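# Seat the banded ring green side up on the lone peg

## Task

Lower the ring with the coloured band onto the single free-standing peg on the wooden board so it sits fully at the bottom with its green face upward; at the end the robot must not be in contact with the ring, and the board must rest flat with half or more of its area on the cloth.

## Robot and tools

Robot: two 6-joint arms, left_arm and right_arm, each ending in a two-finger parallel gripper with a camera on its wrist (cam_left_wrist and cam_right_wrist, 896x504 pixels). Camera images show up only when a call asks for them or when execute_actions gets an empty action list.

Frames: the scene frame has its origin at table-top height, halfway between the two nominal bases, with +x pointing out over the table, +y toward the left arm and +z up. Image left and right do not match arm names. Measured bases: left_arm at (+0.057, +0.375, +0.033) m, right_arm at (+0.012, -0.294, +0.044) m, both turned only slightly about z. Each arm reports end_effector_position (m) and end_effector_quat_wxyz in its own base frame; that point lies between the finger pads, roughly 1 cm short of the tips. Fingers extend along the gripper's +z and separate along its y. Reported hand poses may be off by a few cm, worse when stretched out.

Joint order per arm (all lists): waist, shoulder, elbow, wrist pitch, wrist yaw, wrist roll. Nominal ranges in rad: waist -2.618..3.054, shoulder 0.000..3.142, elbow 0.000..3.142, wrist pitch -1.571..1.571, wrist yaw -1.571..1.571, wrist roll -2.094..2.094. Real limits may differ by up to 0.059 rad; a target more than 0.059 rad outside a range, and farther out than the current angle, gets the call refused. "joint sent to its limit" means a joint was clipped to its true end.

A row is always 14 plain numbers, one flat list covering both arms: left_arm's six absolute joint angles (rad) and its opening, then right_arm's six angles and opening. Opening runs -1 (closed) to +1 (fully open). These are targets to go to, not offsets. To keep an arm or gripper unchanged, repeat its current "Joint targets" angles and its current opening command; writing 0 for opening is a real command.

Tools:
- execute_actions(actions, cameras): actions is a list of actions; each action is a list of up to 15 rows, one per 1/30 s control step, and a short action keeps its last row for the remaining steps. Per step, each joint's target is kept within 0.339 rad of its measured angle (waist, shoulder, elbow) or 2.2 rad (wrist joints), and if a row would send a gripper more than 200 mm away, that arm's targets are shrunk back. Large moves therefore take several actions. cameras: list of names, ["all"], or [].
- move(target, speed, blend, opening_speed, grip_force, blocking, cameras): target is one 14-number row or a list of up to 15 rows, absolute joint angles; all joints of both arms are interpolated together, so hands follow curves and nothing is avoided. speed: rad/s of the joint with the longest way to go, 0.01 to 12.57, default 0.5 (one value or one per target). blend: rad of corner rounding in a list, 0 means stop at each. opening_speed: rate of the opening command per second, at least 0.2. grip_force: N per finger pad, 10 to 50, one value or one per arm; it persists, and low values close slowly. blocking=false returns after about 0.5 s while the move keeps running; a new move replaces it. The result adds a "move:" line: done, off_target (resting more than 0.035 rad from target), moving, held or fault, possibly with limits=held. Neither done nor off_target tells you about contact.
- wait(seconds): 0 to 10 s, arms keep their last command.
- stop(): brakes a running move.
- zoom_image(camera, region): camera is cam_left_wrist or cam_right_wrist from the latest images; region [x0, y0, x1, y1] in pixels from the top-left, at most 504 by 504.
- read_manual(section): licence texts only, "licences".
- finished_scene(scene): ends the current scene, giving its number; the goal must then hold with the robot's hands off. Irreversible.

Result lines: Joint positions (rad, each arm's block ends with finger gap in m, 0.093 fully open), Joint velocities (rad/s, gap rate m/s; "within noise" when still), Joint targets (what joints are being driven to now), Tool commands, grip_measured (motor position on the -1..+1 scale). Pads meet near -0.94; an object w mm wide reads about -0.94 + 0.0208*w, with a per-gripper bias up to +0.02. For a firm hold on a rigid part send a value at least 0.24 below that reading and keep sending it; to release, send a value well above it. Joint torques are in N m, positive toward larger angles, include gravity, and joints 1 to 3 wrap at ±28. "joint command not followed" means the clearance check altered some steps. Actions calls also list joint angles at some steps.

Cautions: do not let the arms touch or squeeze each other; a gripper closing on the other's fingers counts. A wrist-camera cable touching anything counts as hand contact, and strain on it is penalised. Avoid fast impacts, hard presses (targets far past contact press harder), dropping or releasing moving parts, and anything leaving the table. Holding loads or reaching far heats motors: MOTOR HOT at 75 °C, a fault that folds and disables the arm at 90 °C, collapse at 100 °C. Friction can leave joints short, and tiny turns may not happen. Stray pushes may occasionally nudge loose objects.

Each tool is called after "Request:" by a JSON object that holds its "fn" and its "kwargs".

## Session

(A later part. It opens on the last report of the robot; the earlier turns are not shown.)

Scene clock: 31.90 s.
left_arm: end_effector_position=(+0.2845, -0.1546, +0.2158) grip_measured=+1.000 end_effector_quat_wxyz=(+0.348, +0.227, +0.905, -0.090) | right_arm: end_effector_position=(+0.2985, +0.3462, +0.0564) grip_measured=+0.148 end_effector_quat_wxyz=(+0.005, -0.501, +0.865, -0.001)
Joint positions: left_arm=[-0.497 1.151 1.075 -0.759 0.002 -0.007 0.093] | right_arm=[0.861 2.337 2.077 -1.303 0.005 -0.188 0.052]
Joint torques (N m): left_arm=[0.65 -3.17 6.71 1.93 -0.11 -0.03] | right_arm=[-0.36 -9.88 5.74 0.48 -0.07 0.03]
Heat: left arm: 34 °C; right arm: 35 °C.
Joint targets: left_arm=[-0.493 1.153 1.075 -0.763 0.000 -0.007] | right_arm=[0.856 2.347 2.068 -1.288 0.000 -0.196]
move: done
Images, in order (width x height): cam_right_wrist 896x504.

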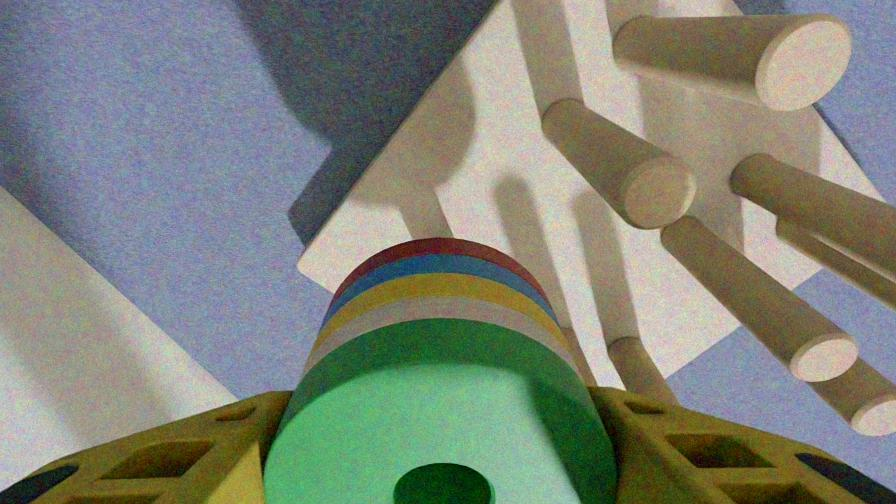

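Request:
{"fn": "move", "kwargs": {"target": [-0.493,1.153,1.075,-0.763,0,-0.007,1,0.856,2.358,1.972,-1.187,0,-0.196,0.05], "speed": 0.15, "cameras": ["cam_right_wrist"]}}

Request:
{"fn": "zoom_image", "kwargs": {"camera": "cam_right_wrist", "region": [340, 404, 540, 504]}}

Scene clock: 33.27 s.
left_arm: end_effector_position=(+0.2845, -0.1546, +0.2158) grip_measured=+1.000 end_effector_quat_wxyz=(+0.348, +0.227, +0.905, -0.090) | right_arm: end_effector_position=(+0.2982, +0.3459, +0.0294) grip_measured=+0.148 end_effector_quat_wxyz=(+0.005, -0.501, +0.865, -0.001)
Joint positions: left_arm=[-0.497 1.151 1.075 -0.759 0.002 -0.007 0.093] | right_arm=[0.861 2.343 1.981 -1.199 0.005 -0.188 0.052]
Joint torques (N m): left_arm=[0.61 -3.02 6.61 1.93 -0.09 -0.01] | right_arm=[-0.39 -9.57 5.7 0.44 -0.07 0.02]
Heat: left arm: 34 °C; right arm: 36 °C.
Joint targets: left_arm=[-0.493 1.153 1.075 -0.763 0.000 -0.007] | right_arm=[0.856 2.358 1.972 -1.187 0.000 -0.196]
move: done
Images, in order (width x height): cam_right_wrist 896x504.

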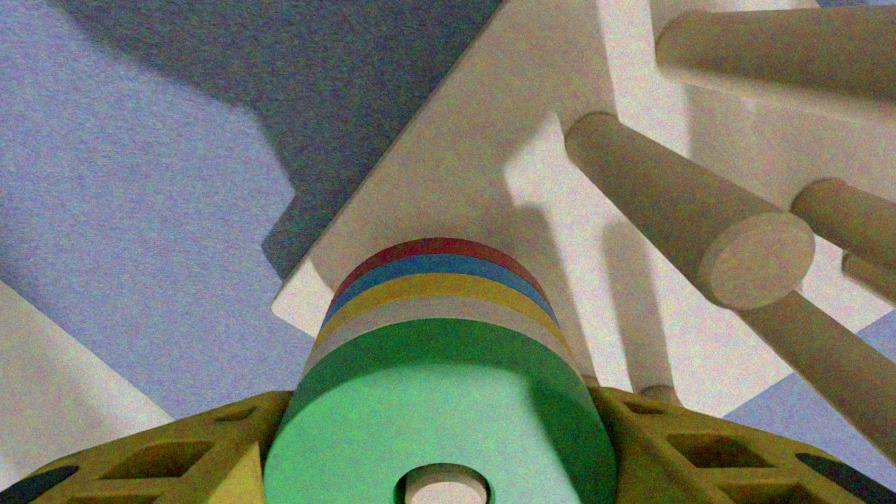

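Scaled by 2.520 from the camera's 896x504 image, which has a finer 1280x720 frame.

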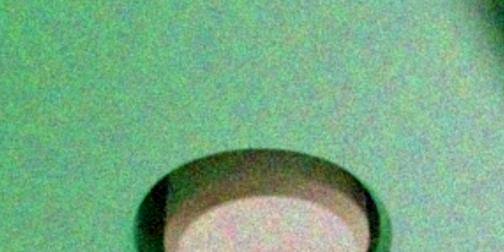

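Request:
{"fn": "move", "kwargs": {"target": [[-0.493,1.153,1.075,-0.763,0,-0.007,1,0.856,2.376,1.907,-1.108,0,-0.196,0.05],[-0.493,1.153,1.075,-0.763,0,-0.007,1,0.856,2.376,1.907,-1.108,0,-0.196,0.62]], "speed": 0.15, "opening_speed": 0.8, "cameras": ["cam_right_wrist"]}}

Scene clock: 35.30 s.
left_arm: end_effector_position=(+0.2845, -0.1546, +0.2158) grip_measured=+1.000 end_effector_quat_wxyz=(+0.348, +0.227, +0.905, -0.090) | right_arm: end_effector_position=(+0.2979, +0.3456, +0.0076) grip_measured=+0.619 end_effector_quat_wxyz=(+0.005, -0.501, +0.865, -0.001)
Joint positions: left_arm=[-0.497 1.151 1.075 -0.759 0.002 -0.007 0.093] | right_arm=[0.861 2.357 1.917 -1.121 0.005 -0.189 0.075]
Joint torques (N m): left_arm=[0.5 -3.03 6.69 1.95 -0.06 0.04] | right_arm=[-0.36 -9.17 5.55 0.45 -0.07 0.03]
Heat: left arm: 34 °C; right arm: 36 °C.
Joint targets: left_arm=[-0.493 1.153 1.075 -0.763 0.000 -0.007] | right_arm=[0.856 2.376 1.907 -1.108 0.000 -0.196]
move: done
Images, in order (width x height): cam_right_wrist 896x504.

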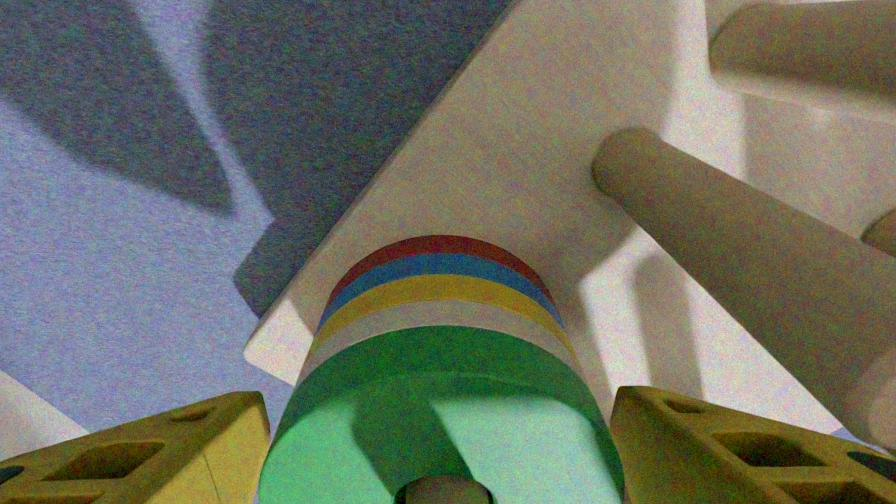

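Request:
{"fn": "move", "kwargs": {"target": [[-0.493,1.153,1.075,-0.763,0,-0.007,1,0.856,2.347,2.1,-1.316,0,-0.196,0.7],[-0.493,1.153,1.075,-0.763,0,-0.007,1,0.856,2.3,2.26,-1.5,0,-0.196,0.7],[-0.493,1.153,1.075,-0.763,0,-0.007,1,0.85,1.95,2.1,-1.4,0,-0.196,0.7]], "speed": 0.5, "blend": 0.03, "cameras": ["all"]}}

Scene clock: 37.57 s.
left_arm: end_effector_position=(+0.2845, -0.1546, +0.2158) grip_measured=+1.000 end_effector_quat_wxyz=(+0.348, +0.227, +0.905, -0.090) | right_arm: end_effector_position=(+0.2818, +0.3235, +0.2119) grip_measured=+0.699 end_effector_quat_wxyz=(+0.132, -0.494, +0.858, +0.043)
Joint positions: left_arm=[-0.497 1.151 1.075 -0.759 0.002 -0.007 0.093] | right_arm=[0.856 1.986 2.11 -1.416 0.005 -0.189 0.079]
Joint torques (N m): left_arm=[0.5 -2.95 6.58 1.9 -0.1 0.01] | right_arm=[-0.47 -11.48 5.64 1.02 -0.07 0.03]
Heat: left arm: 34 °C; right arm: 37 °C.
Joint targets: left_arm=[-0.493 1.153 1.075 -0.763 0.000 -0.007] | right_arm=[0.850 1.950 2.100 -1.400 0.000 -0.196]
move: off_target (right_arm); right_arm: the shoulder is farthest, 0.036 rad from its target

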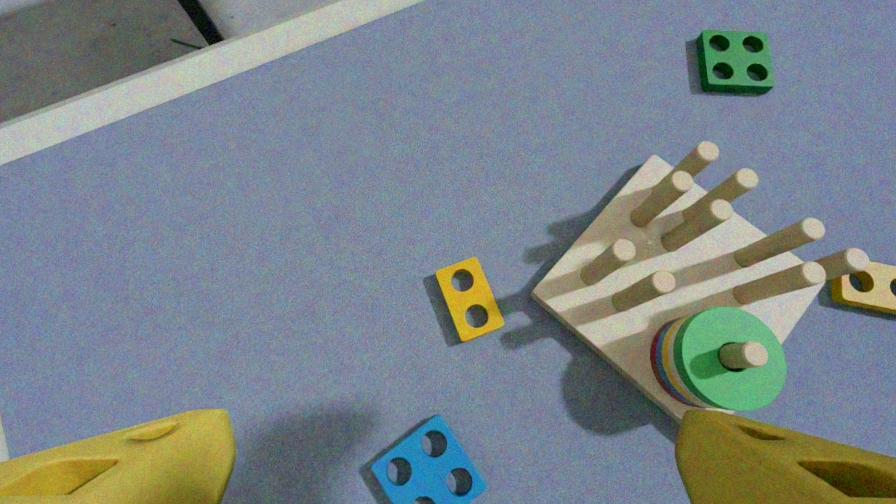

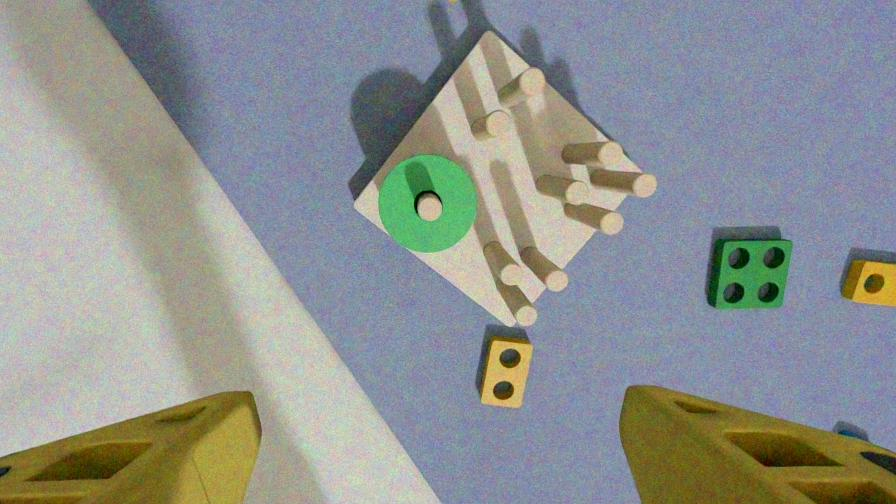

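Done.

Request:
{"fn": "finished_scene", "kwargs": {"scene": 1}}

The scene is finished: the task was done.


## Next scene

The same job, from a new start.

Request:
{"fn": "execute_actions", "kwargs": {"actions": []}}

Request:
{"fn": "move", "kwargs": {"target": [-0.6,0.95,0.95,-1.1,0,0,1,-0.3,0.9,0.9,-1.1,0,0,1], "speed": 1.2, "cameras": ["all"]}}

Request:
{"fn": "move", "kwargs": {"target": [0.3,0.95,0.95,-1.1,0,0,1,0.6,0.9,0.9,-1.1,0,0,1], "speed": 1.2, "cameras": ["all"]}}

Scene clock: 0.00 s.
left_arm: end_effector_position=(+0.3955, -0.0006, +0.0871) grip_measured=+1.000 end_effector_quat_wxyz=(+0.550, -0.058, +0.829, +0.075) | right_arm: end_effector_position=(+0.3870, -0.0189, +0.0813) grip_measured=+1.000 end_effector_quat_wxyz=(+0.547, +0.048, +0.835, -0.043)
Joint positions: left_arm=[-0.132 1.567 0.436 0.718 -0.31 -0.067 0.093] | right_arm=[0.008 1.538 0.388 0.736 0.132 0.037 0.093]
Joint velocities: within noise
Joint torques (N m): no reading
Heat: left arm: 30 °C; right arm: 29 °C.
Joint targets: left_arm=[-0.132 1.561 0.444 0.719 -0.310 -0.067] | right_arm=[0.008 1.528 0.400 0.749 0.132 0.037]
Tool commands: left_gripper/opening=+1.0 right_gripper/opening=+1.0

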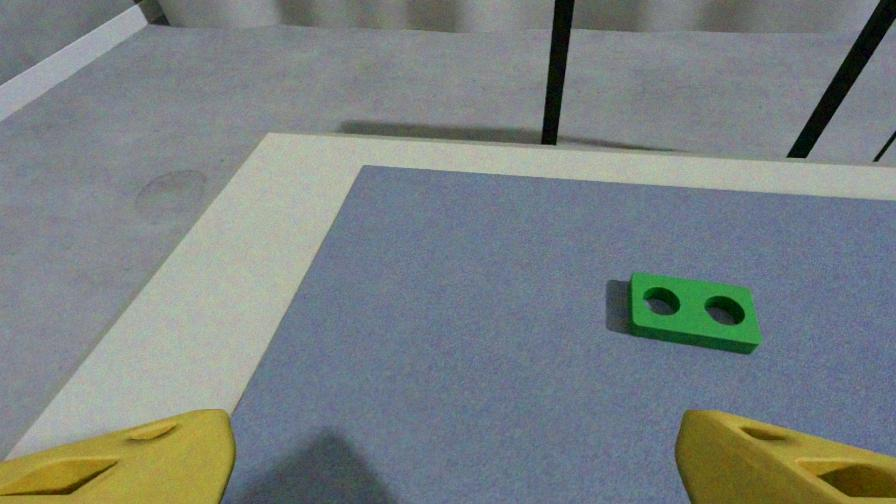

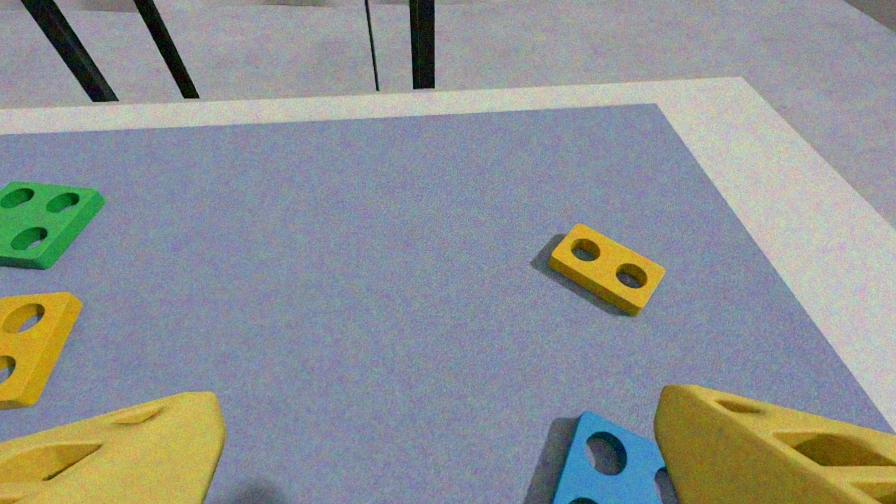

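Scene clock: 2.47 s.
left_arm: end_effector_position=(+0.1841, -0.1229, +0.1644) grip_measured=+1.000 end_effector_quat_wxyz=(+0.218, +0.280, +0.933, -0.064) | right_arm: end_effector_position=(+0.1951, -0.0612, +0.1494) grip_measured=+1.000 end_effector_quat_wxyz=(+0.208, +0.148, +0.966, -0.036)
Joint positions: left_arm=[-0.594 0.956 0.926 -1.084 -0.007 -0.009 0.093] | right_arm=[-0.294 0.907 0.862 -1.102 0.012 0.008 0.093]
Joint torques (N m): left_arm=[-0.44 -1.8 8.4 1.3 0.04 0.13] | right_arm=[-0.55 -1.42 11.12 1.14 -0.14 0.03]
Heat: left arm: 30 °C; right arm: 29 °C.
Joint targets: left_arm=[-0.600 0.950 0.950 -1.100 0.000 0.000] | right_arm=[-0.300 0.900 0.900 -1.100 0.000 0.000]
move: off_target (right_arm); right_arm: the elbow is farthest, 0.038 rad from its target

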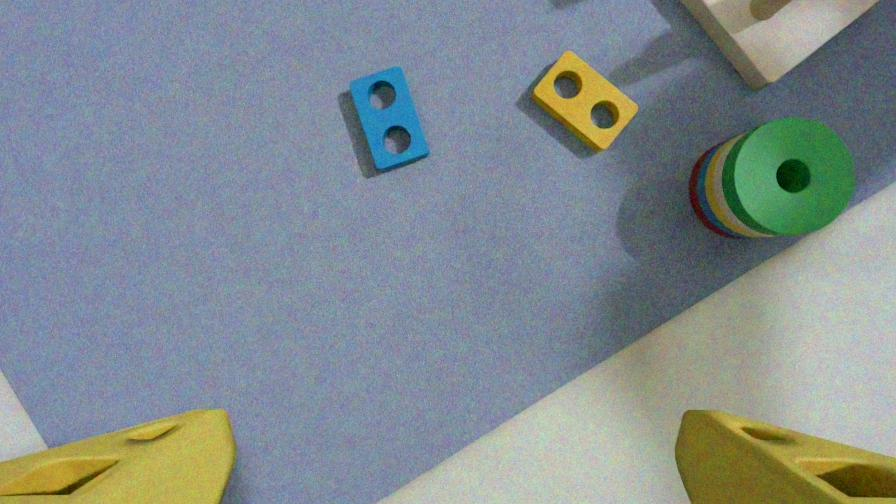

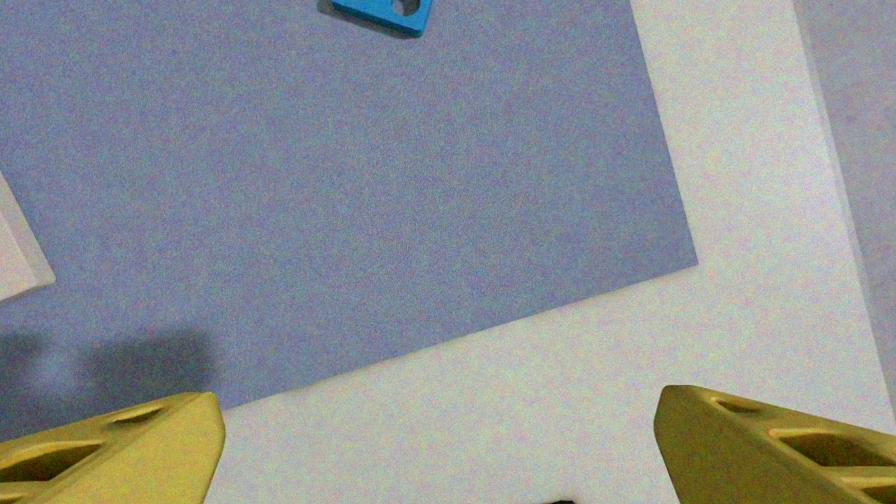

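Scene clock: 3.73 s.
left_arm: end_effector_position=(+0.2117, +0.0645, +0.1643) grip_measured=+1.000 end_effector_quat_wxyz=(+0.224, -0.147, +0.963, +0.033) | right_arm: end_effector_position=(+0.1698, +0.1135, +0.1493) grip_measured=+1.000 end_effector_quat_wxyz=(+0.202, -0.283, +0.936, +0.059)
Joint positions: left_arm=[0.295 0.956 0.926 -1.084 -0.002 -0.008 0.093] | right_arm=[0.594 0.907 0.862 -1.103 0.006 0.006 0.093]
Joint torques (N m): left_arm=[0.72 -1.76 8.24 1.3 -0.03 0.07] | right_arm=[0.59 -1.44 11.17 1.15 -0.08 0.03]
Heat: left arm: 30 °C; right arm: 29 °C.
Joint targets: left_arm=[0.300 0.950 0.950 -1.100 0.000 0.000] | right_arm=[0.600 0.900 0.900 -1.100 0.000 0.000]
move: off_target (right_arm); right_arm: the elbow is farthest, 0.038 rad from its target

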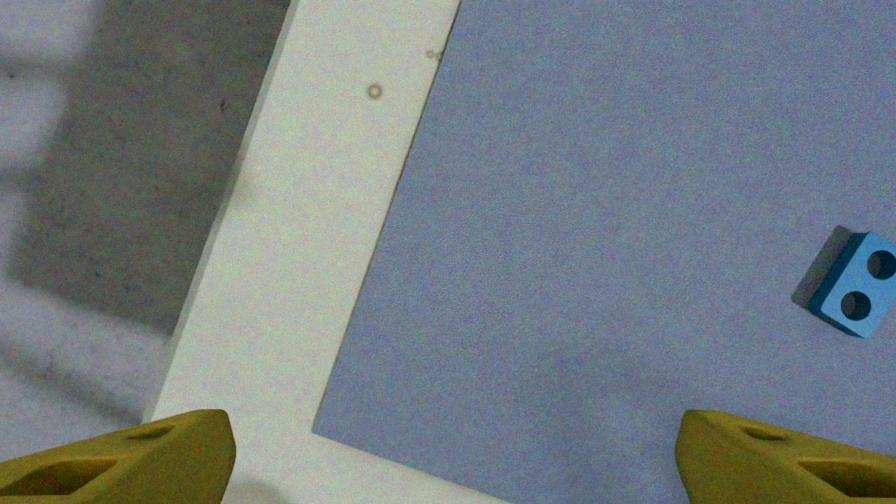

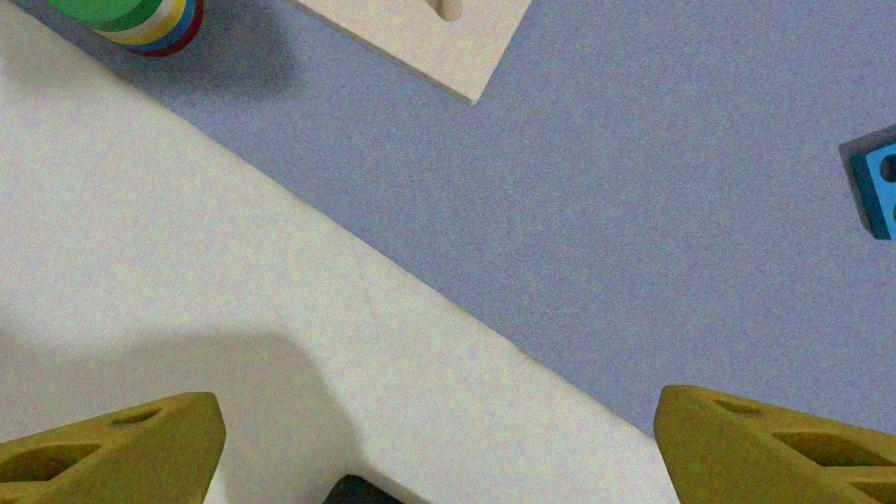

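Request:
{"fn": "move", "kwargs": {"target": [-0.5,1.2,0.9,-0.5,0,0,1,0.4,1.2,1.236,-1.1,0,0,1], "speed": 1.2, "cameras": ["all"]}}

Request:
{"fn": "move", "kwargs": {"target": [-0.3,1.2,0.9,-0.5,0,0,1,1.05,1.2,1.236,-1.1,0,0,1], "speed": 1.2, "cameras": ["cam_right_wrist"]}}

Scene clock: 5.67 s.
left_arm: end_effector_position=(+0.3009, -0.1633, +0.1727) grip_measured=+1.000 end_effector_quat_wxyz=(+0.362, +0.225, +0.900, -0.093) | right_arm: end_effector_position=(+0.2539, +0.1079, +0.2027) grip_measured=+1.000 end_effector_quat_wxyz=(+0.226, -0.192, +0.954, +0.044)
Joint positions: left_arm=[-0.497 1.191 0.906 -0.52 0 -0.007 0.093] | right_arm=[0.405 1.193 1.195 -1.109 0.006 0.006 0.093]
Joint torques (N m): left_arm=[-0.06 -2.86 6.64 2.23 -0.02 0.11] | right_arm=[-0.51 -2.26 11.34 1.3 -0.07 0.04]
Heat: left arm: 30 °C; right arm: 29 °C.
Joint targets: left_arm=[-0.500 1.200 0.900 -0.500 0.000 0.000] | right_arm=[0.400 1.200 1.236 -1.100 0.000 0.000]
move: off_target (right_arm); right_arm: the elbow is farthest, 0.041 rad from its target

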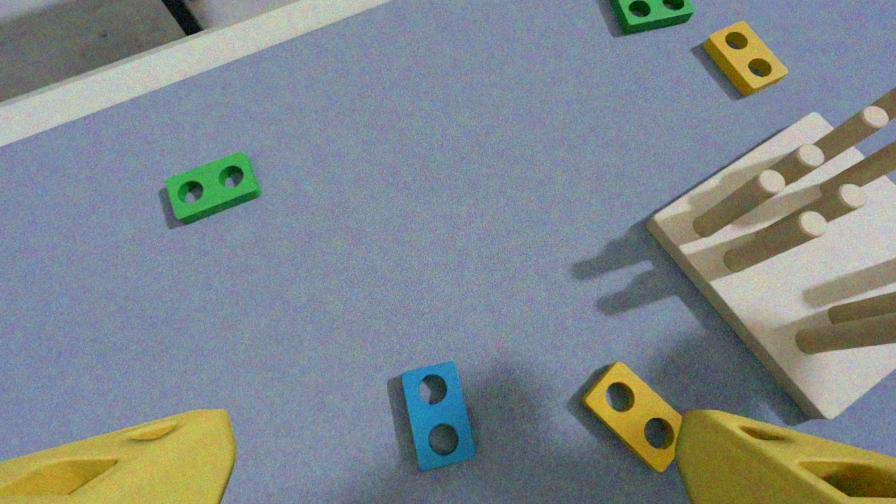

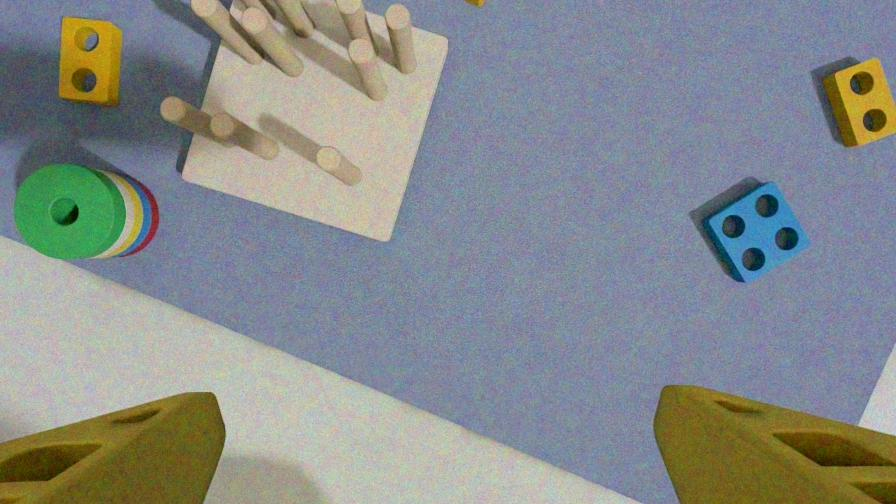

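Scene clock: 6.73 s.
left_arm: end_effector_position=(+0.3267, -0.1027, +0.1729) grip_measured=+1.000 end_effector_quat_wxyz=(+0.370, +0.137, +0.917, -0.058) | right_arm: end_effector_position=(+0.1387, +0.2384, +0.2027) grip_measured=+1.000 end_effector_quat_wxyz=(+0.200, -0.483, +0.845, +0.114)
Joint positions: left_arm=[-0.305 1.191 0.906 -0.519 0 -0.007 0.093] | right_arm=[1.046 1.193 1.195 -1.109 0.003 0.006 0.093]
Joint torques (N m): left_arm=[0.73 -2.76 6.68 2.24 -0.07 0.09] | right_arm=[0.5 -2.28 11.34 1.31 -0.06 0.05]
Heat: left arm: 30 °C; right arm: 29 °C.
Joint targets: left_arm=[-0.300 1.200 0.900 -0.500 0.000 0.000] | right_arm=[1.050 1.200 1.236 -1.100 0.000 0.000]
move: off_target (right_arm); right_arm: the elbow is farthest, 0.041 rad from its target
Images, in order (width x height): cam_right_wrist 896x504.

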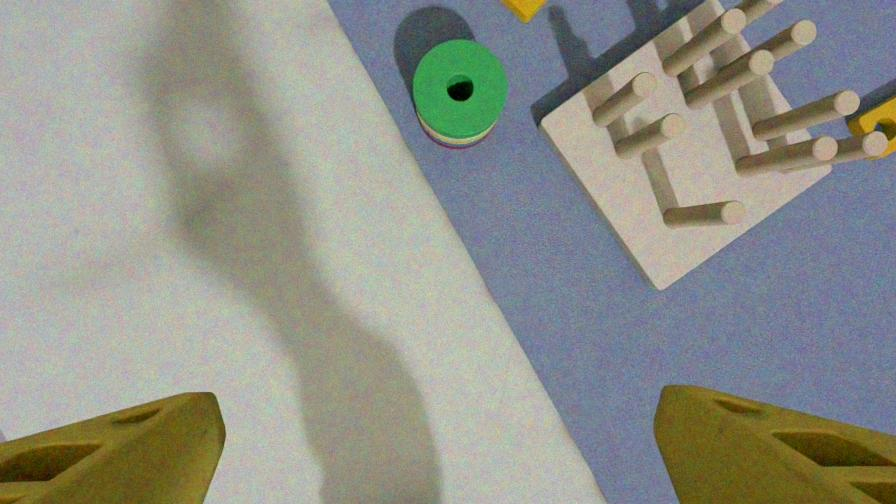

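Request:
{"fn": "move", "kwargs": {"target": [-0.1,1.2,0.9,-0.5,0,0,1,1.018,2.125,1.79,-1.2,0,0.95,1], "speed": 1, "cameras": ["cam_right_wrist"]}}

Scene clock: 9.20 s.
left_arm: end_effector_position=(+0.3406, -0.0357, +0.1729) grip_measured=+1.000 end_effector_quat_wxyz=(+0.374, +0.045, +0.926, -0.021) | right_arm: end_effector_position=(+0.2141, +0.3496, +0.0630) grip_measured=+1.000 end_effector_quat_wxyz=(+0.003, -0.041, +0.999, +0.001)
Joint positions: left_arm=[-0.104 1.191 0.906 -0.519 0 -0.007 0.093] | right_arm=[1.023 2.124 1.754 -1.196 0.003 0.94 0.093]
Joint torques (N m): left_arm=[0.42 -2.95 6.65 2.3 -0.02 0.11] | right_arm=[-0.36 -9.52 10.19 0.22 0 0.18]
Heat: left arm: 30 °C; right arm: 30 °C.
Joint targets: left_arm=[-0.100 1.200 0.900 -0.500 0.000 0.000] | right_arm=[1.018 2.125 1.790 -1.200 0.000 0.950]
move: off_target (right_arm); right_arm: the elbow is farthest, 0.036 rad from its target
Images, in order (width x height): cam_right_wrist 896x504.

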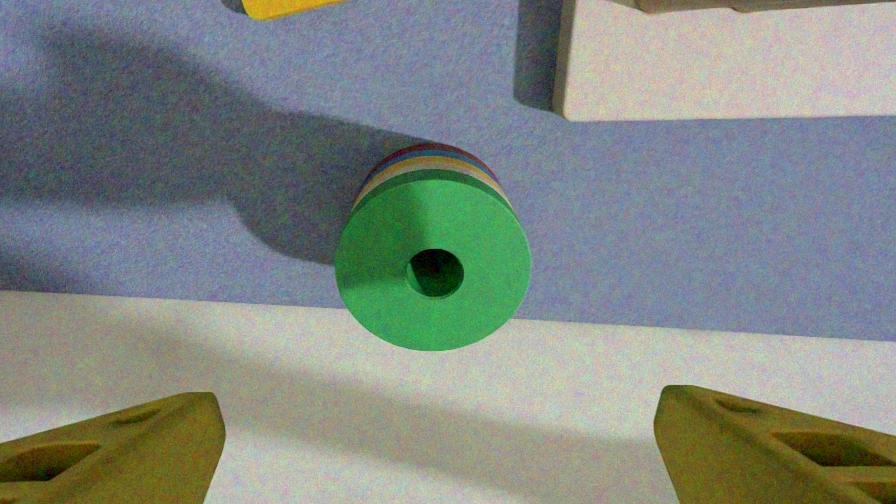

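Request:
{"fn": "move", "kwargs": {"target": [[-0.1,1.2,0.9,-0.5,0,0,1,1.018,2.219,1.562,-0.914,0,0.95,1],[-0.1,1.2,0.9,-0.5,0,0,1,1.018,2.219,1.562,-0.914,0,0.95,0.05]], "speed": 0.6, "opening_speed": 1}}

Request:
{"fn": "move", "kwargs": {"target": [[-0.1,1.2,0.9,-0.5,0,0,1,1.018,2.13,1.93,-1.345,0,0.95,0.05],[-0.1,1.2,0.9,-0.5,0,0,1,0.787,1.87,1.641,-1.306,0,1.46,0.05]], "speed": 0.7, "blend": 0.05, "cameras": ["cam_right_wrist"]}}

Scene clock: 12.83 s.
left_arm: end_effector_position=(+0.3406, -0.0357, +0.1729) grip_measured=+1.000 end_effector_quat_wxyz=(+0.374, +0.045, +0.926, -0.021) | right_arm: end_effector_position=(+0.2135, +0.3486, -0.0187) grip_measured=+0.169 end_effector_quat_wxyz=(+0.000, -0.041, +0.999, -0.004)
Joint positions: left_arm=[-0.104 1.191 0.906 -0.519 0 -0.007 0.093] | right_arm=[1.023 2.217 1.567 -0.927 0.003 0.941 0.053]
Joint torques (N m): left_arm=[0.57 -2.88 6.75 2.27 -0.04 0.11] | right_arm=[-0.36 -9.7 5.78 0.39 0 0.17]
Heat: left arm: 31 °C; right arm: 31 °C.
Joint targets: left_arm=[-0.100 1.200 0.900 -0.500 0.000 0.000] | right_arm=[1.018 2.219 1.562 -0.914 0.000 0.950]
move: done

Scene clock: 15.07 s.
left_arm: end_effector_position=(+0.3406, -0.0357, +0.1729) grip_measured=+1.000 end_effector_quat_wxyz=(+0.374, +0.045, +0.926, -0.021) | right_arm: end_effector_position=(+0.2538, +0.2539, +0.1141) grip_measured=+0.153 end_effector_quat_wxyz=(-0.001, +0.326, +0.946, -0.004)
Joint positions: left_arm=[-0.104 1.191 0.906 -0.519 0 -0.007 0.093] | right_arm=[0.786 1.914 1.651 -1.316 0.001 1.449 0.053]
Joint torques (N m): left_arm=[0.76 -2.77 6.54 2.3 -0.07 0.09] | right_arm=[0.18 -11.67 5.71 0.32 0.03 0.19]
Heat: left arm: 31 °C; right arm: 33 °C.
Joint targets: left_arm=[-0.100 1.200 0.900 -0.500 0.000 0.000] | right_arm=[0.787 1.870 1.641 -1.306 0.000 1.460]
move: off_target (right_arm); right_arm: the shoulder is farthest, 0.044 rad from its target
Images, in order (width x height): cam_right_wrist 896x504.

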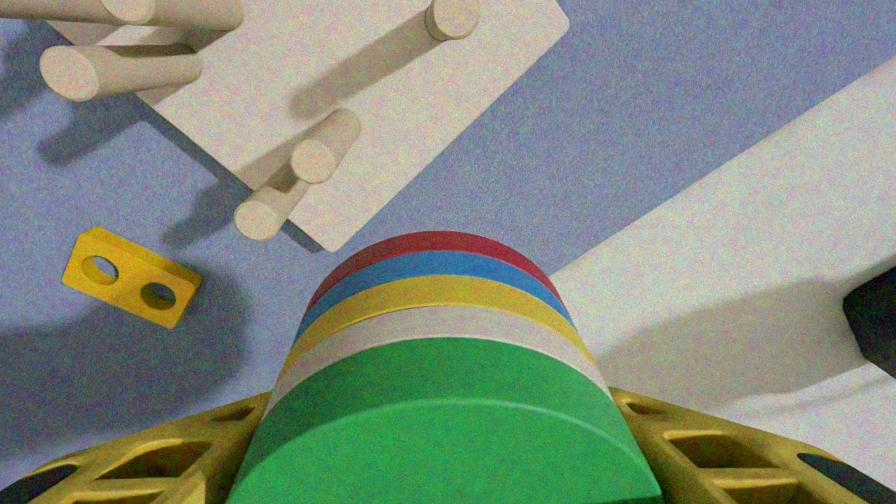

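Request:
{"fn": "move", "kwargs": {"target": [-0.1,1.2,0.9,-0.5,0,0,1,0.596,1.968,1.60,-1.208,0,1.27,0.05], "speed": 0.5, "cameras": ["cam_right_wrist"]}}

Scene clock: 17.20 s.
left_arm: end_effector_position=(+0.3406, -0.0357, +0.1729) grip_measured=+1.000 end_effector_quat_wxyz=(+0.374, +0.045, +0.926, -0.021) | right_arm: end_effector_position=(+0.3075, +0.2060, +0.0851) grip_measured=+0.153 end_effector_quat_wxyz=(-0.003, +0.337, +0.942, -0.002)
Joint positions: left_arm=[-0.104 1.191 0.906 -0.519 0 -0.007 0.093] | right_arm=[0.589 1.965 1.606 -1.219 -0.003 1.276 0.053]
Joint torques (N m): left_arm=[0.57 -2.86 6.39 2.27 -0.1 0.08] | right_arm=[0.77 -8.16 6.08 0.34 0.08 0.06]
Heat: left arm: 31 °C; right arm: 33 °C.
Joint targets: left_arm=[-0.100 1.200 0.900 -0.500 0.000 0.000] | right_arm=[0.596 1.968 1.600 -1.208 0.000 1.270]
move: done
Images, in order (width x height): cam_right_wrist 896x504.

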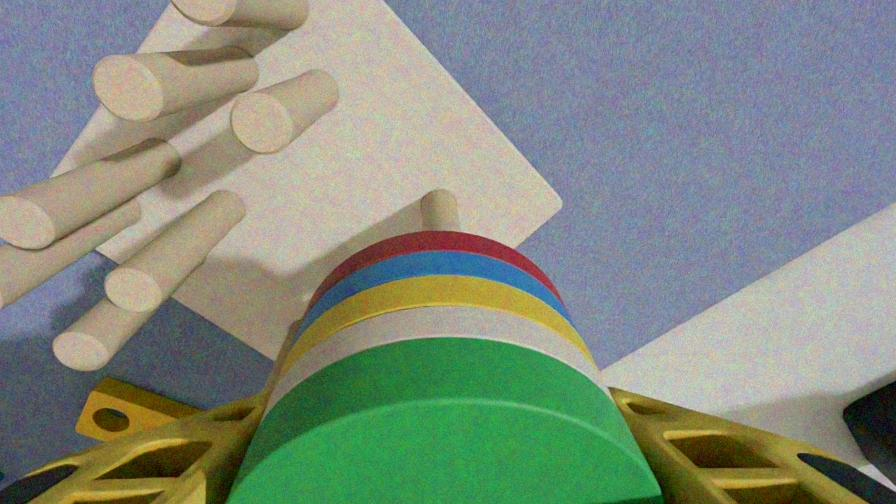

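Request:
{"fn": "move", "kwargs": {"target": [-0.1,1.2,0.9,-0.5,0,0,1,0.591,1.968,1.54,-1.141,0,1.27,0.05], "speed": 0.2, "cameras": ["cam_right_wrist"]}}

Scene clock: 18.70 s.
left_arm: end_effector_position=(+0.3406, -0.0357, +0.1729) grip_measured=+1.000 end_effector_quat_wxyz=(+0.374, +0.045, +0.926, -0.021) | right_arm: end_effector_position=(+0.3077, +0.2061, +0.0709) grip_measured=+0.153 end_effector_quat_wxyz=(+0.000, +0.337, +0.942, +0.002)
Joint positions: left_arm=[-0.104 1.191 0.906 -0.519 0 -0.007 0.093] | right_arm=[0.589 1.965 1.55 -1.153 -0.003 1.275 0.053]
Joint torques (N m): left_arm=[0.53 -2.69 6.42 2.31 -0.06 0.13] | right_arm=[0.28 -8.17 5.74 0.35 0.09 0.05]
Heat: left arm: 31 °C; right arm: 33 °C.
Joint targets: left_arm=[-0.100 1.200 0.900 -0.500 0.000 0.000] | right_arm=[0.591 1.968 1.540 -1.141 0.000 1.270]
move: done
Images, in order (width x height): cam_right_wrist 896x504.

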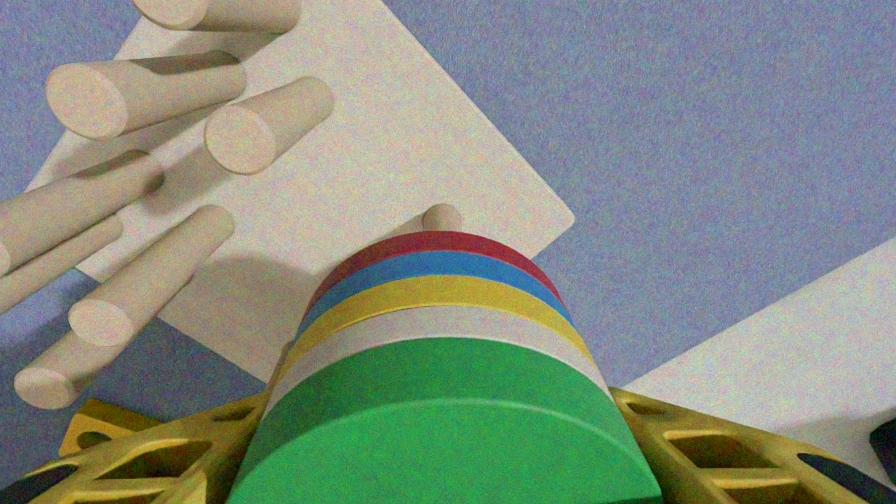

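Request:
{"fn": "move", "kwargs": {"target": [[-0.1,1.2,0.9,-0.5,0,0,1,0.575,1.968,1.60,-1.208,0,1.27,0.05],[-0.1,1.2,0.9,-0.5,0,0,1,0.575,1.976,1.491,-1.082,0,1.27,0.05]], "speed": 0.2, "cameras": ["cam_right_wrist"]}}

Scene clock: 21.37 s.
left_arm: end_effector_position=(+0.3406, -0.0357, +0.1729) grip_measured=+1.000 end_effector_quat_wxyz=(+0.374, +0.045, +0.926, -0.021) | right_arm: end_effector_position=(+0.3087, +0.2030, +0.0587) grip_measured=+0.153 end_effector_quat_wxyz=(+0.002, +0.340, +0.940, +0.004)
Joint positions: left_arm=[-0.104 1.191 0.906 -0.519 0 -0.007 0.093] | right_arm=[0.581 1.965 1.5 -1.097 -0.003 1.275 0.053]
Joint torques (N m): left_arm=[0.65 -2.76 6.57 2.3 -0.04 0.13] | right_arm=[-0.46 -7.43 5.75 0.42 0.09 0.05]
Heat: left arm: 31 °C; right arm: 34 °C.
Joint targets: left_arm=[-0.100 1.200 0.900 -0.500 0.000 0.000] | right_arm=[0.575 1.976 1.491 -1.082 0.000 1.270]
move: done
Images, in order (width x height): cam_right_wrist 896x504.

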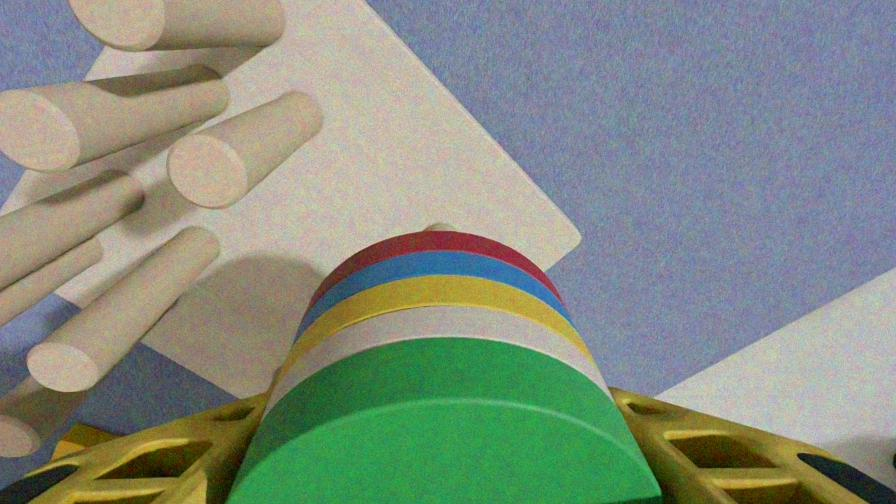

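Request:
{"fn": "move", "kwargs": {"target": [-0.1,1.2,0.9,-0.5,0,0,1,0.573,2.006,1.427,-0.99,0,1.27,0.05], "speed": 0.12, "cameras": ["cam_right_wrist"]}}

Scene clock: 22.67 s.
left_arm: end_effector_position=(+0.3406, -0.0357, +0.1729) grip_measured=+1.000 end_effector_quat_wxyz=(+0.374, +0.045, +0.926, -0.021) | right_arm: end_effector_position=(+0.3095, +0.2030, +0.0552) grip_measured=+0.152 end_effector_quat_wxyz=(+0.006, +0.341, +0.940, +0.010)
Joint positions: left_arm=[-0.104 1.191 0.906 -0.519 0 -0.007 0.093] | right_arm=[0.579 1.959 1.477 -1.067 -0.003 1.275 0.052]
Joint torques (N m): left_arm=[0.62 -2.77 6.49 2.28 -0.07 0.1] | right_arm=[-0.58 -4.38 1.77 1.17 0.08 0.04]
Heat: left arm: 31 °C; right arm: 34 °C.
Joint targets: left_arm=[-0.100 1.200 0.900 -0.500 0.000 0.000] | right_arm=[0.573 2.006 1.427 -0.990 0.000 1.270]
move: off_target (right_arm); right_arm: the wrist pitch is farthest, 0.077 rad from its target
Images, in order (width x height): cam_right_wrist 896x504.

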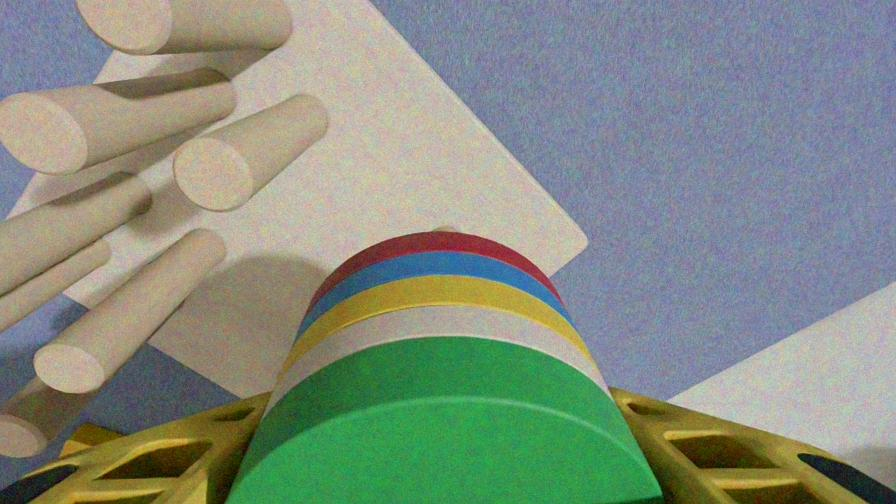

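Request:
{"fn": "move", "kwargs": {"target": [[-0.1,1.2,0.9,-0.5,0,0,1,0.568,1.968,1.52,-1.115,0,1.27,0.05],[-0.1,1.2,0.9,-0.5,0,0,1,0.568,1.981,1.476,-1.063,0,1.27,0.05]], "speed": 0.15, "cameras": ["cam_right_wrist"]}}

Scene clock: 25.83 s.
left_arm: end_effector_position=(+0.3406, -0.0357, +0.1729) grip_measured=+1.000 end_effector_quat_wxyz=(+0.374, +0.045, +0.926, -0.021) | right_arm: end_effector_position=(+0.3090, +0.2008, +0.0536) grip_measured=+0.152 end_effector_quat_wxyz=(-0.001, +0.343, +0.939, +0.002)
Joint positions: left_arm=[-0.104 1.191 0.906 -0.519 0 -0.007 0.093] | right_arm=[0.574 1.972 1.489 -1.085 -0.004 1.275 0.052]
Joint torques (N m): left_arm=[0.64 -2.71 6.58 2.28 -0.04 0.1] | right_arm=[-0.54 -7.64 5.35 0.49 0.09 0.06]
Heat: left arm: 32 °C; right arm: 34 °C.
Joint targets: left_arm=[-0.100 1.200 0.900 -0.500 0.000 0.000] | right_arm=[0.568 1.981 1.476 -1.063 0.000 1.270]
move: done
Images, in order (width x height): cam_right_wrist 896x504.

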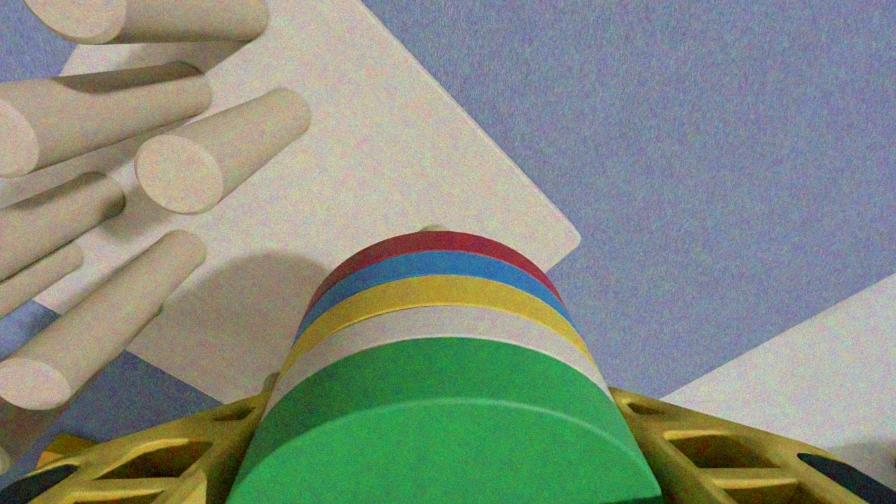

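Request:
{"fn": "move", "kwargs": {"target": [-0.1,1.2,0.9,-0.5,0,0,1,0.568,1.986,1.462,-1.045,0,1.27,0.05], "speed": 0.1, "cameras": ["cam_right_wrist"]}}

Scene clock: 26.73 s.
left_arm: end_effector_position=(+0.3406, -0.0357, +0.1729) grip_measured=+1.000 end_effector_quat_wxyz=(+0.374, +0.045, +0.926, -0.021) | right_arm: end_effector_position=(+0.3089, +0.2007, +0.0493) grip_measured=+0.152 end_effector_quat_wxyz=(+0.000, +0.343, +0.939, +0.004)
Joint positions: left_arm=[-0.104 1.191 0.906 -0.519 0 -0.007 0.093] | right_arm=[0.574 1.972 1.471 -1.064 -0.004 1.275 0.052]
Joint torques (N m): left_arm=[0.7 -2.85 6.5 2.27 -0.03 0.09] | right_arm=[-0.53 -7.21 5.63 0.45 0.1 0.05]
Heat: left arm: 32 °C; right arm: 34 °C.
Joint targets: left_arm=[-0.100 1.200 0.900 -0.500 0.000 0.000] | right_arm=[0.568 1.986 1.462 -1.045 0.000 1.270]
move: done
Images, in order (width x height): cam_right_wrist 896x504.

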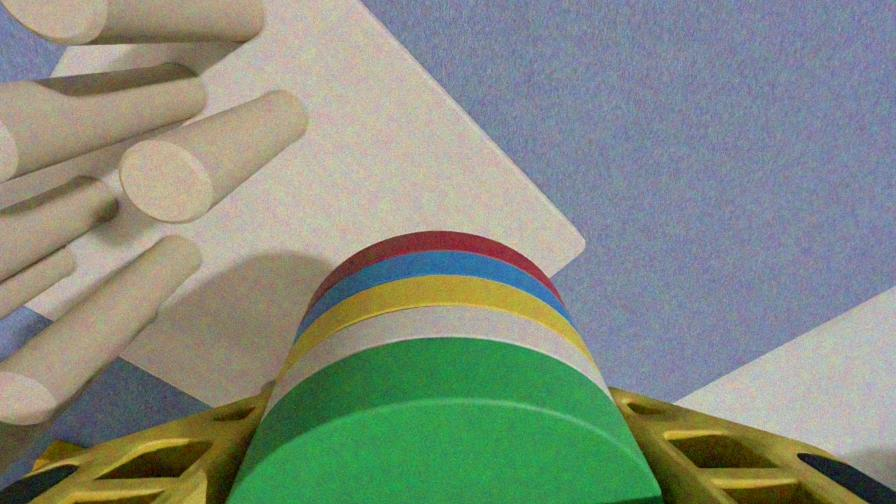

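Request:
{"fn": "move", "kwargs": {"target": [-0.1,1.2,0.9,-0.5,0,0,1,0.568,2.012,1.427,-0.988,0,1.27,0.05], "speed": 0.12, "cameras": ["cam_right_wrist"]}}

Scene clock: 27.73 s.
left_arm: end_effector_position=(+0.3406, -0.0357, +0.1729) grip_measured=+1.000 end_effector_quat_wxyz=(+0.374, +0.045, +0.926, -0.021) | right_arm: end_effector_position=(+0.3093, +0.2010, +0.0300) grip_measured=+0.152 end_effector_quat_wxyz=(-0.002, +0.343, +0.939, +0.000)
Joint positions: left_arm=[-0.104 1.191 0.906 -0.519 0 -0.007 0.093] | right_arm=[0.574 2.003 1.436 -1.006 -0.004 1.275 0.052]
Joint torques (N m): left_arm=[0.5 -2.91 6.64 2.27 -0.04 0.14] | right_arm=[-0.51 -7.75 5.59 0.44 0.1 0.05]
Heat: left arm: 32 °C; right arm: 34 °C.
Joint targets: left_arm=[-0.100 1.200 0.900 -0.500 0.000 0.000] | right_arm=[0.568 2.012 1.427 -0.988 0.000 1.270]
move: done
Images, in order (width x height): cam_right_wrist 896x504.

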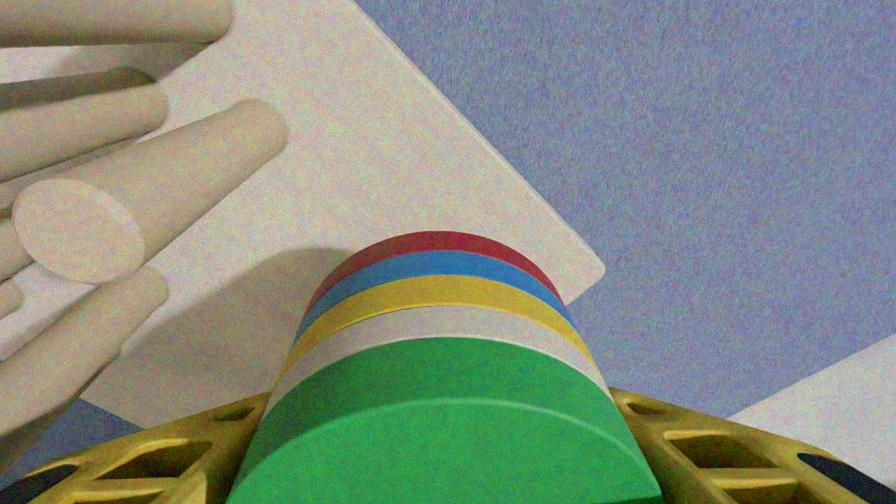

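Request:
{"fn": "move", "kwargs": {"target": [[-0.1,1.2,0.9,-0.5,0,0,1,0.568,2.046,1.368,-0.896,0,1.27,0.05],[-0.1,1.2,0.9,-0.5,0,0,1,0.568,2.046,1.368,-0.896,0,1.27,0.5]], "speed": 0.15, "opening_speed": 0.8, "cameras": ["cam_right_wrist"]}}

Scene clock: 29.90 s.
left_arm: end_effector_position=(+0.3406, -0.0357, +0.1729) grip_measured=+1.000 end_effector_quat_wxyz=(+0.374, +0.045, +0.926, -0.021) | right_arm: end_effector_position=(+0.3098, +0.2013, +0.0043) grip_measured=+0.499 end_effector_quat_wxyz=(-0.001, +0.343, +0.939, +0.002)
Joint positions: left_arm=[-0.104 1.191 0.906 -0.519 0 -0.007 0.093] | right_arm=[0.574 2.037 1.377 -0.909 -0.004 1.275 0.069]
Joint torques (N m): left_arm=[0.72 -2.92 6.63 2.26 -0.09 0.09] | right_arm=[-0.46 -7.82 5.38 0.37 0.09 0.05]
Heat: left arm: 32 °C; right arm: 34 °C.
Joint targets: left_arm=[-0.100 1.200 0.900 -0.500 0.000 0.000] | right_arm=[0.568 2.046 1.368 -0.896 0.000 1.270]
move: done
Images, in order (width x height): cam_right_wrist 896x504.

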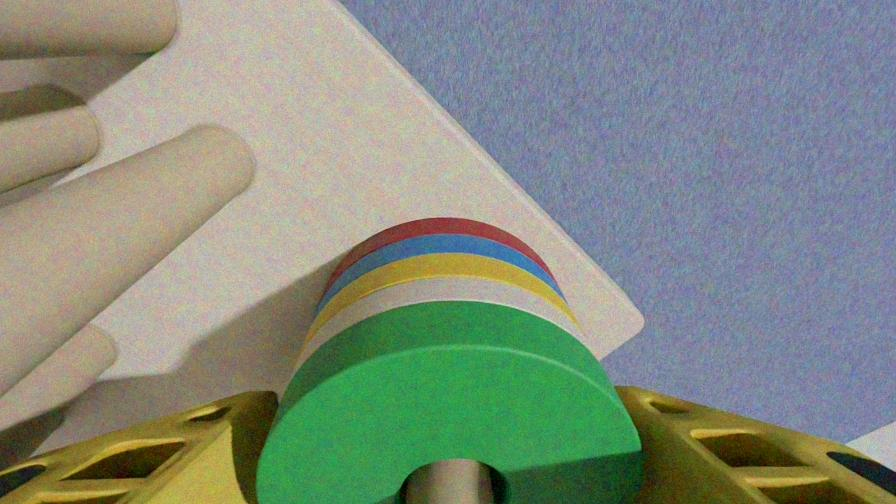

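Request:
{"fn": "move", "kwargs": {"target": [[-0.1,1.2,0.9,-0.5,0,0,1,0.568,1.983,1.53,-1.09,0,1.27,0.55],[-0.1,1.2,0.9,-0.5,0,0,1,0.568,1.96,1.66,-1.25,0,1.27,0.55],[-0.1,1.2,0.9,-0.5,0,0,1,0.55,1.6,1.5,-1.3,0,1.27,0.55]], "speed": 0.5, "blend": 0.03, "cameras": ["cam_right_wrist"]}}

Scene clock: 31.97 s.
left_arm: end_effector_position=(+0.3406, -0.0357, +0.1729) grip_measured=+1.000 end_effector_quat_wxyz=(+0.374, +0.045, +0.926, -0.021) | right_arm: end_effector_position=(+0.2748, +0.1711, +0.1706) grip_measured=+0.549 end_effector_quat_wxyz=(+0.048, +0.351, +0.933, +0.066)
Joint positions: left_arm=[-0.104 1.191 0.906 -0.519 0 -0.007 0.093] | right_arm=[0.555 1.625 1.515 -1.298 -0.004 1.275 0.072]
Joint torques (N m): left_arm=[0.5 -3.04 6.69 2.26 -0.09 0.06] | right_arm=[-0.42 -8.06 5.57 0.53 0.09 0.06]
Heat: left arm: 32 °C; right arm: 35 °C.
Joint targets: left_arm=[-0.100 1.200 0.900 -0.500 0.000 0.000] | right_arm=[0.550 1.600 1.500 -1.300 0.000 1.270]
move: done
Images, in order (width x height): cam_right_wrist 896x504.

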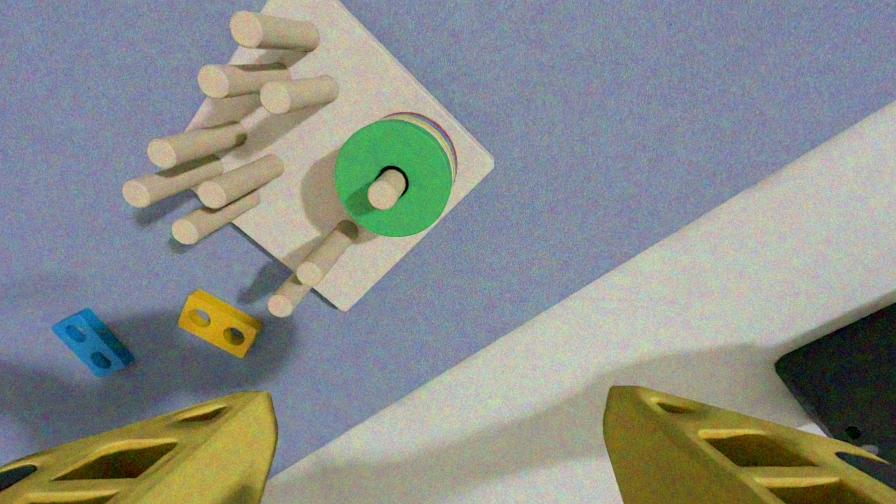

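Request:
{"fn": "finished_scene", "kwargs": {"scene": 2}}

The scene is finished: the task was done.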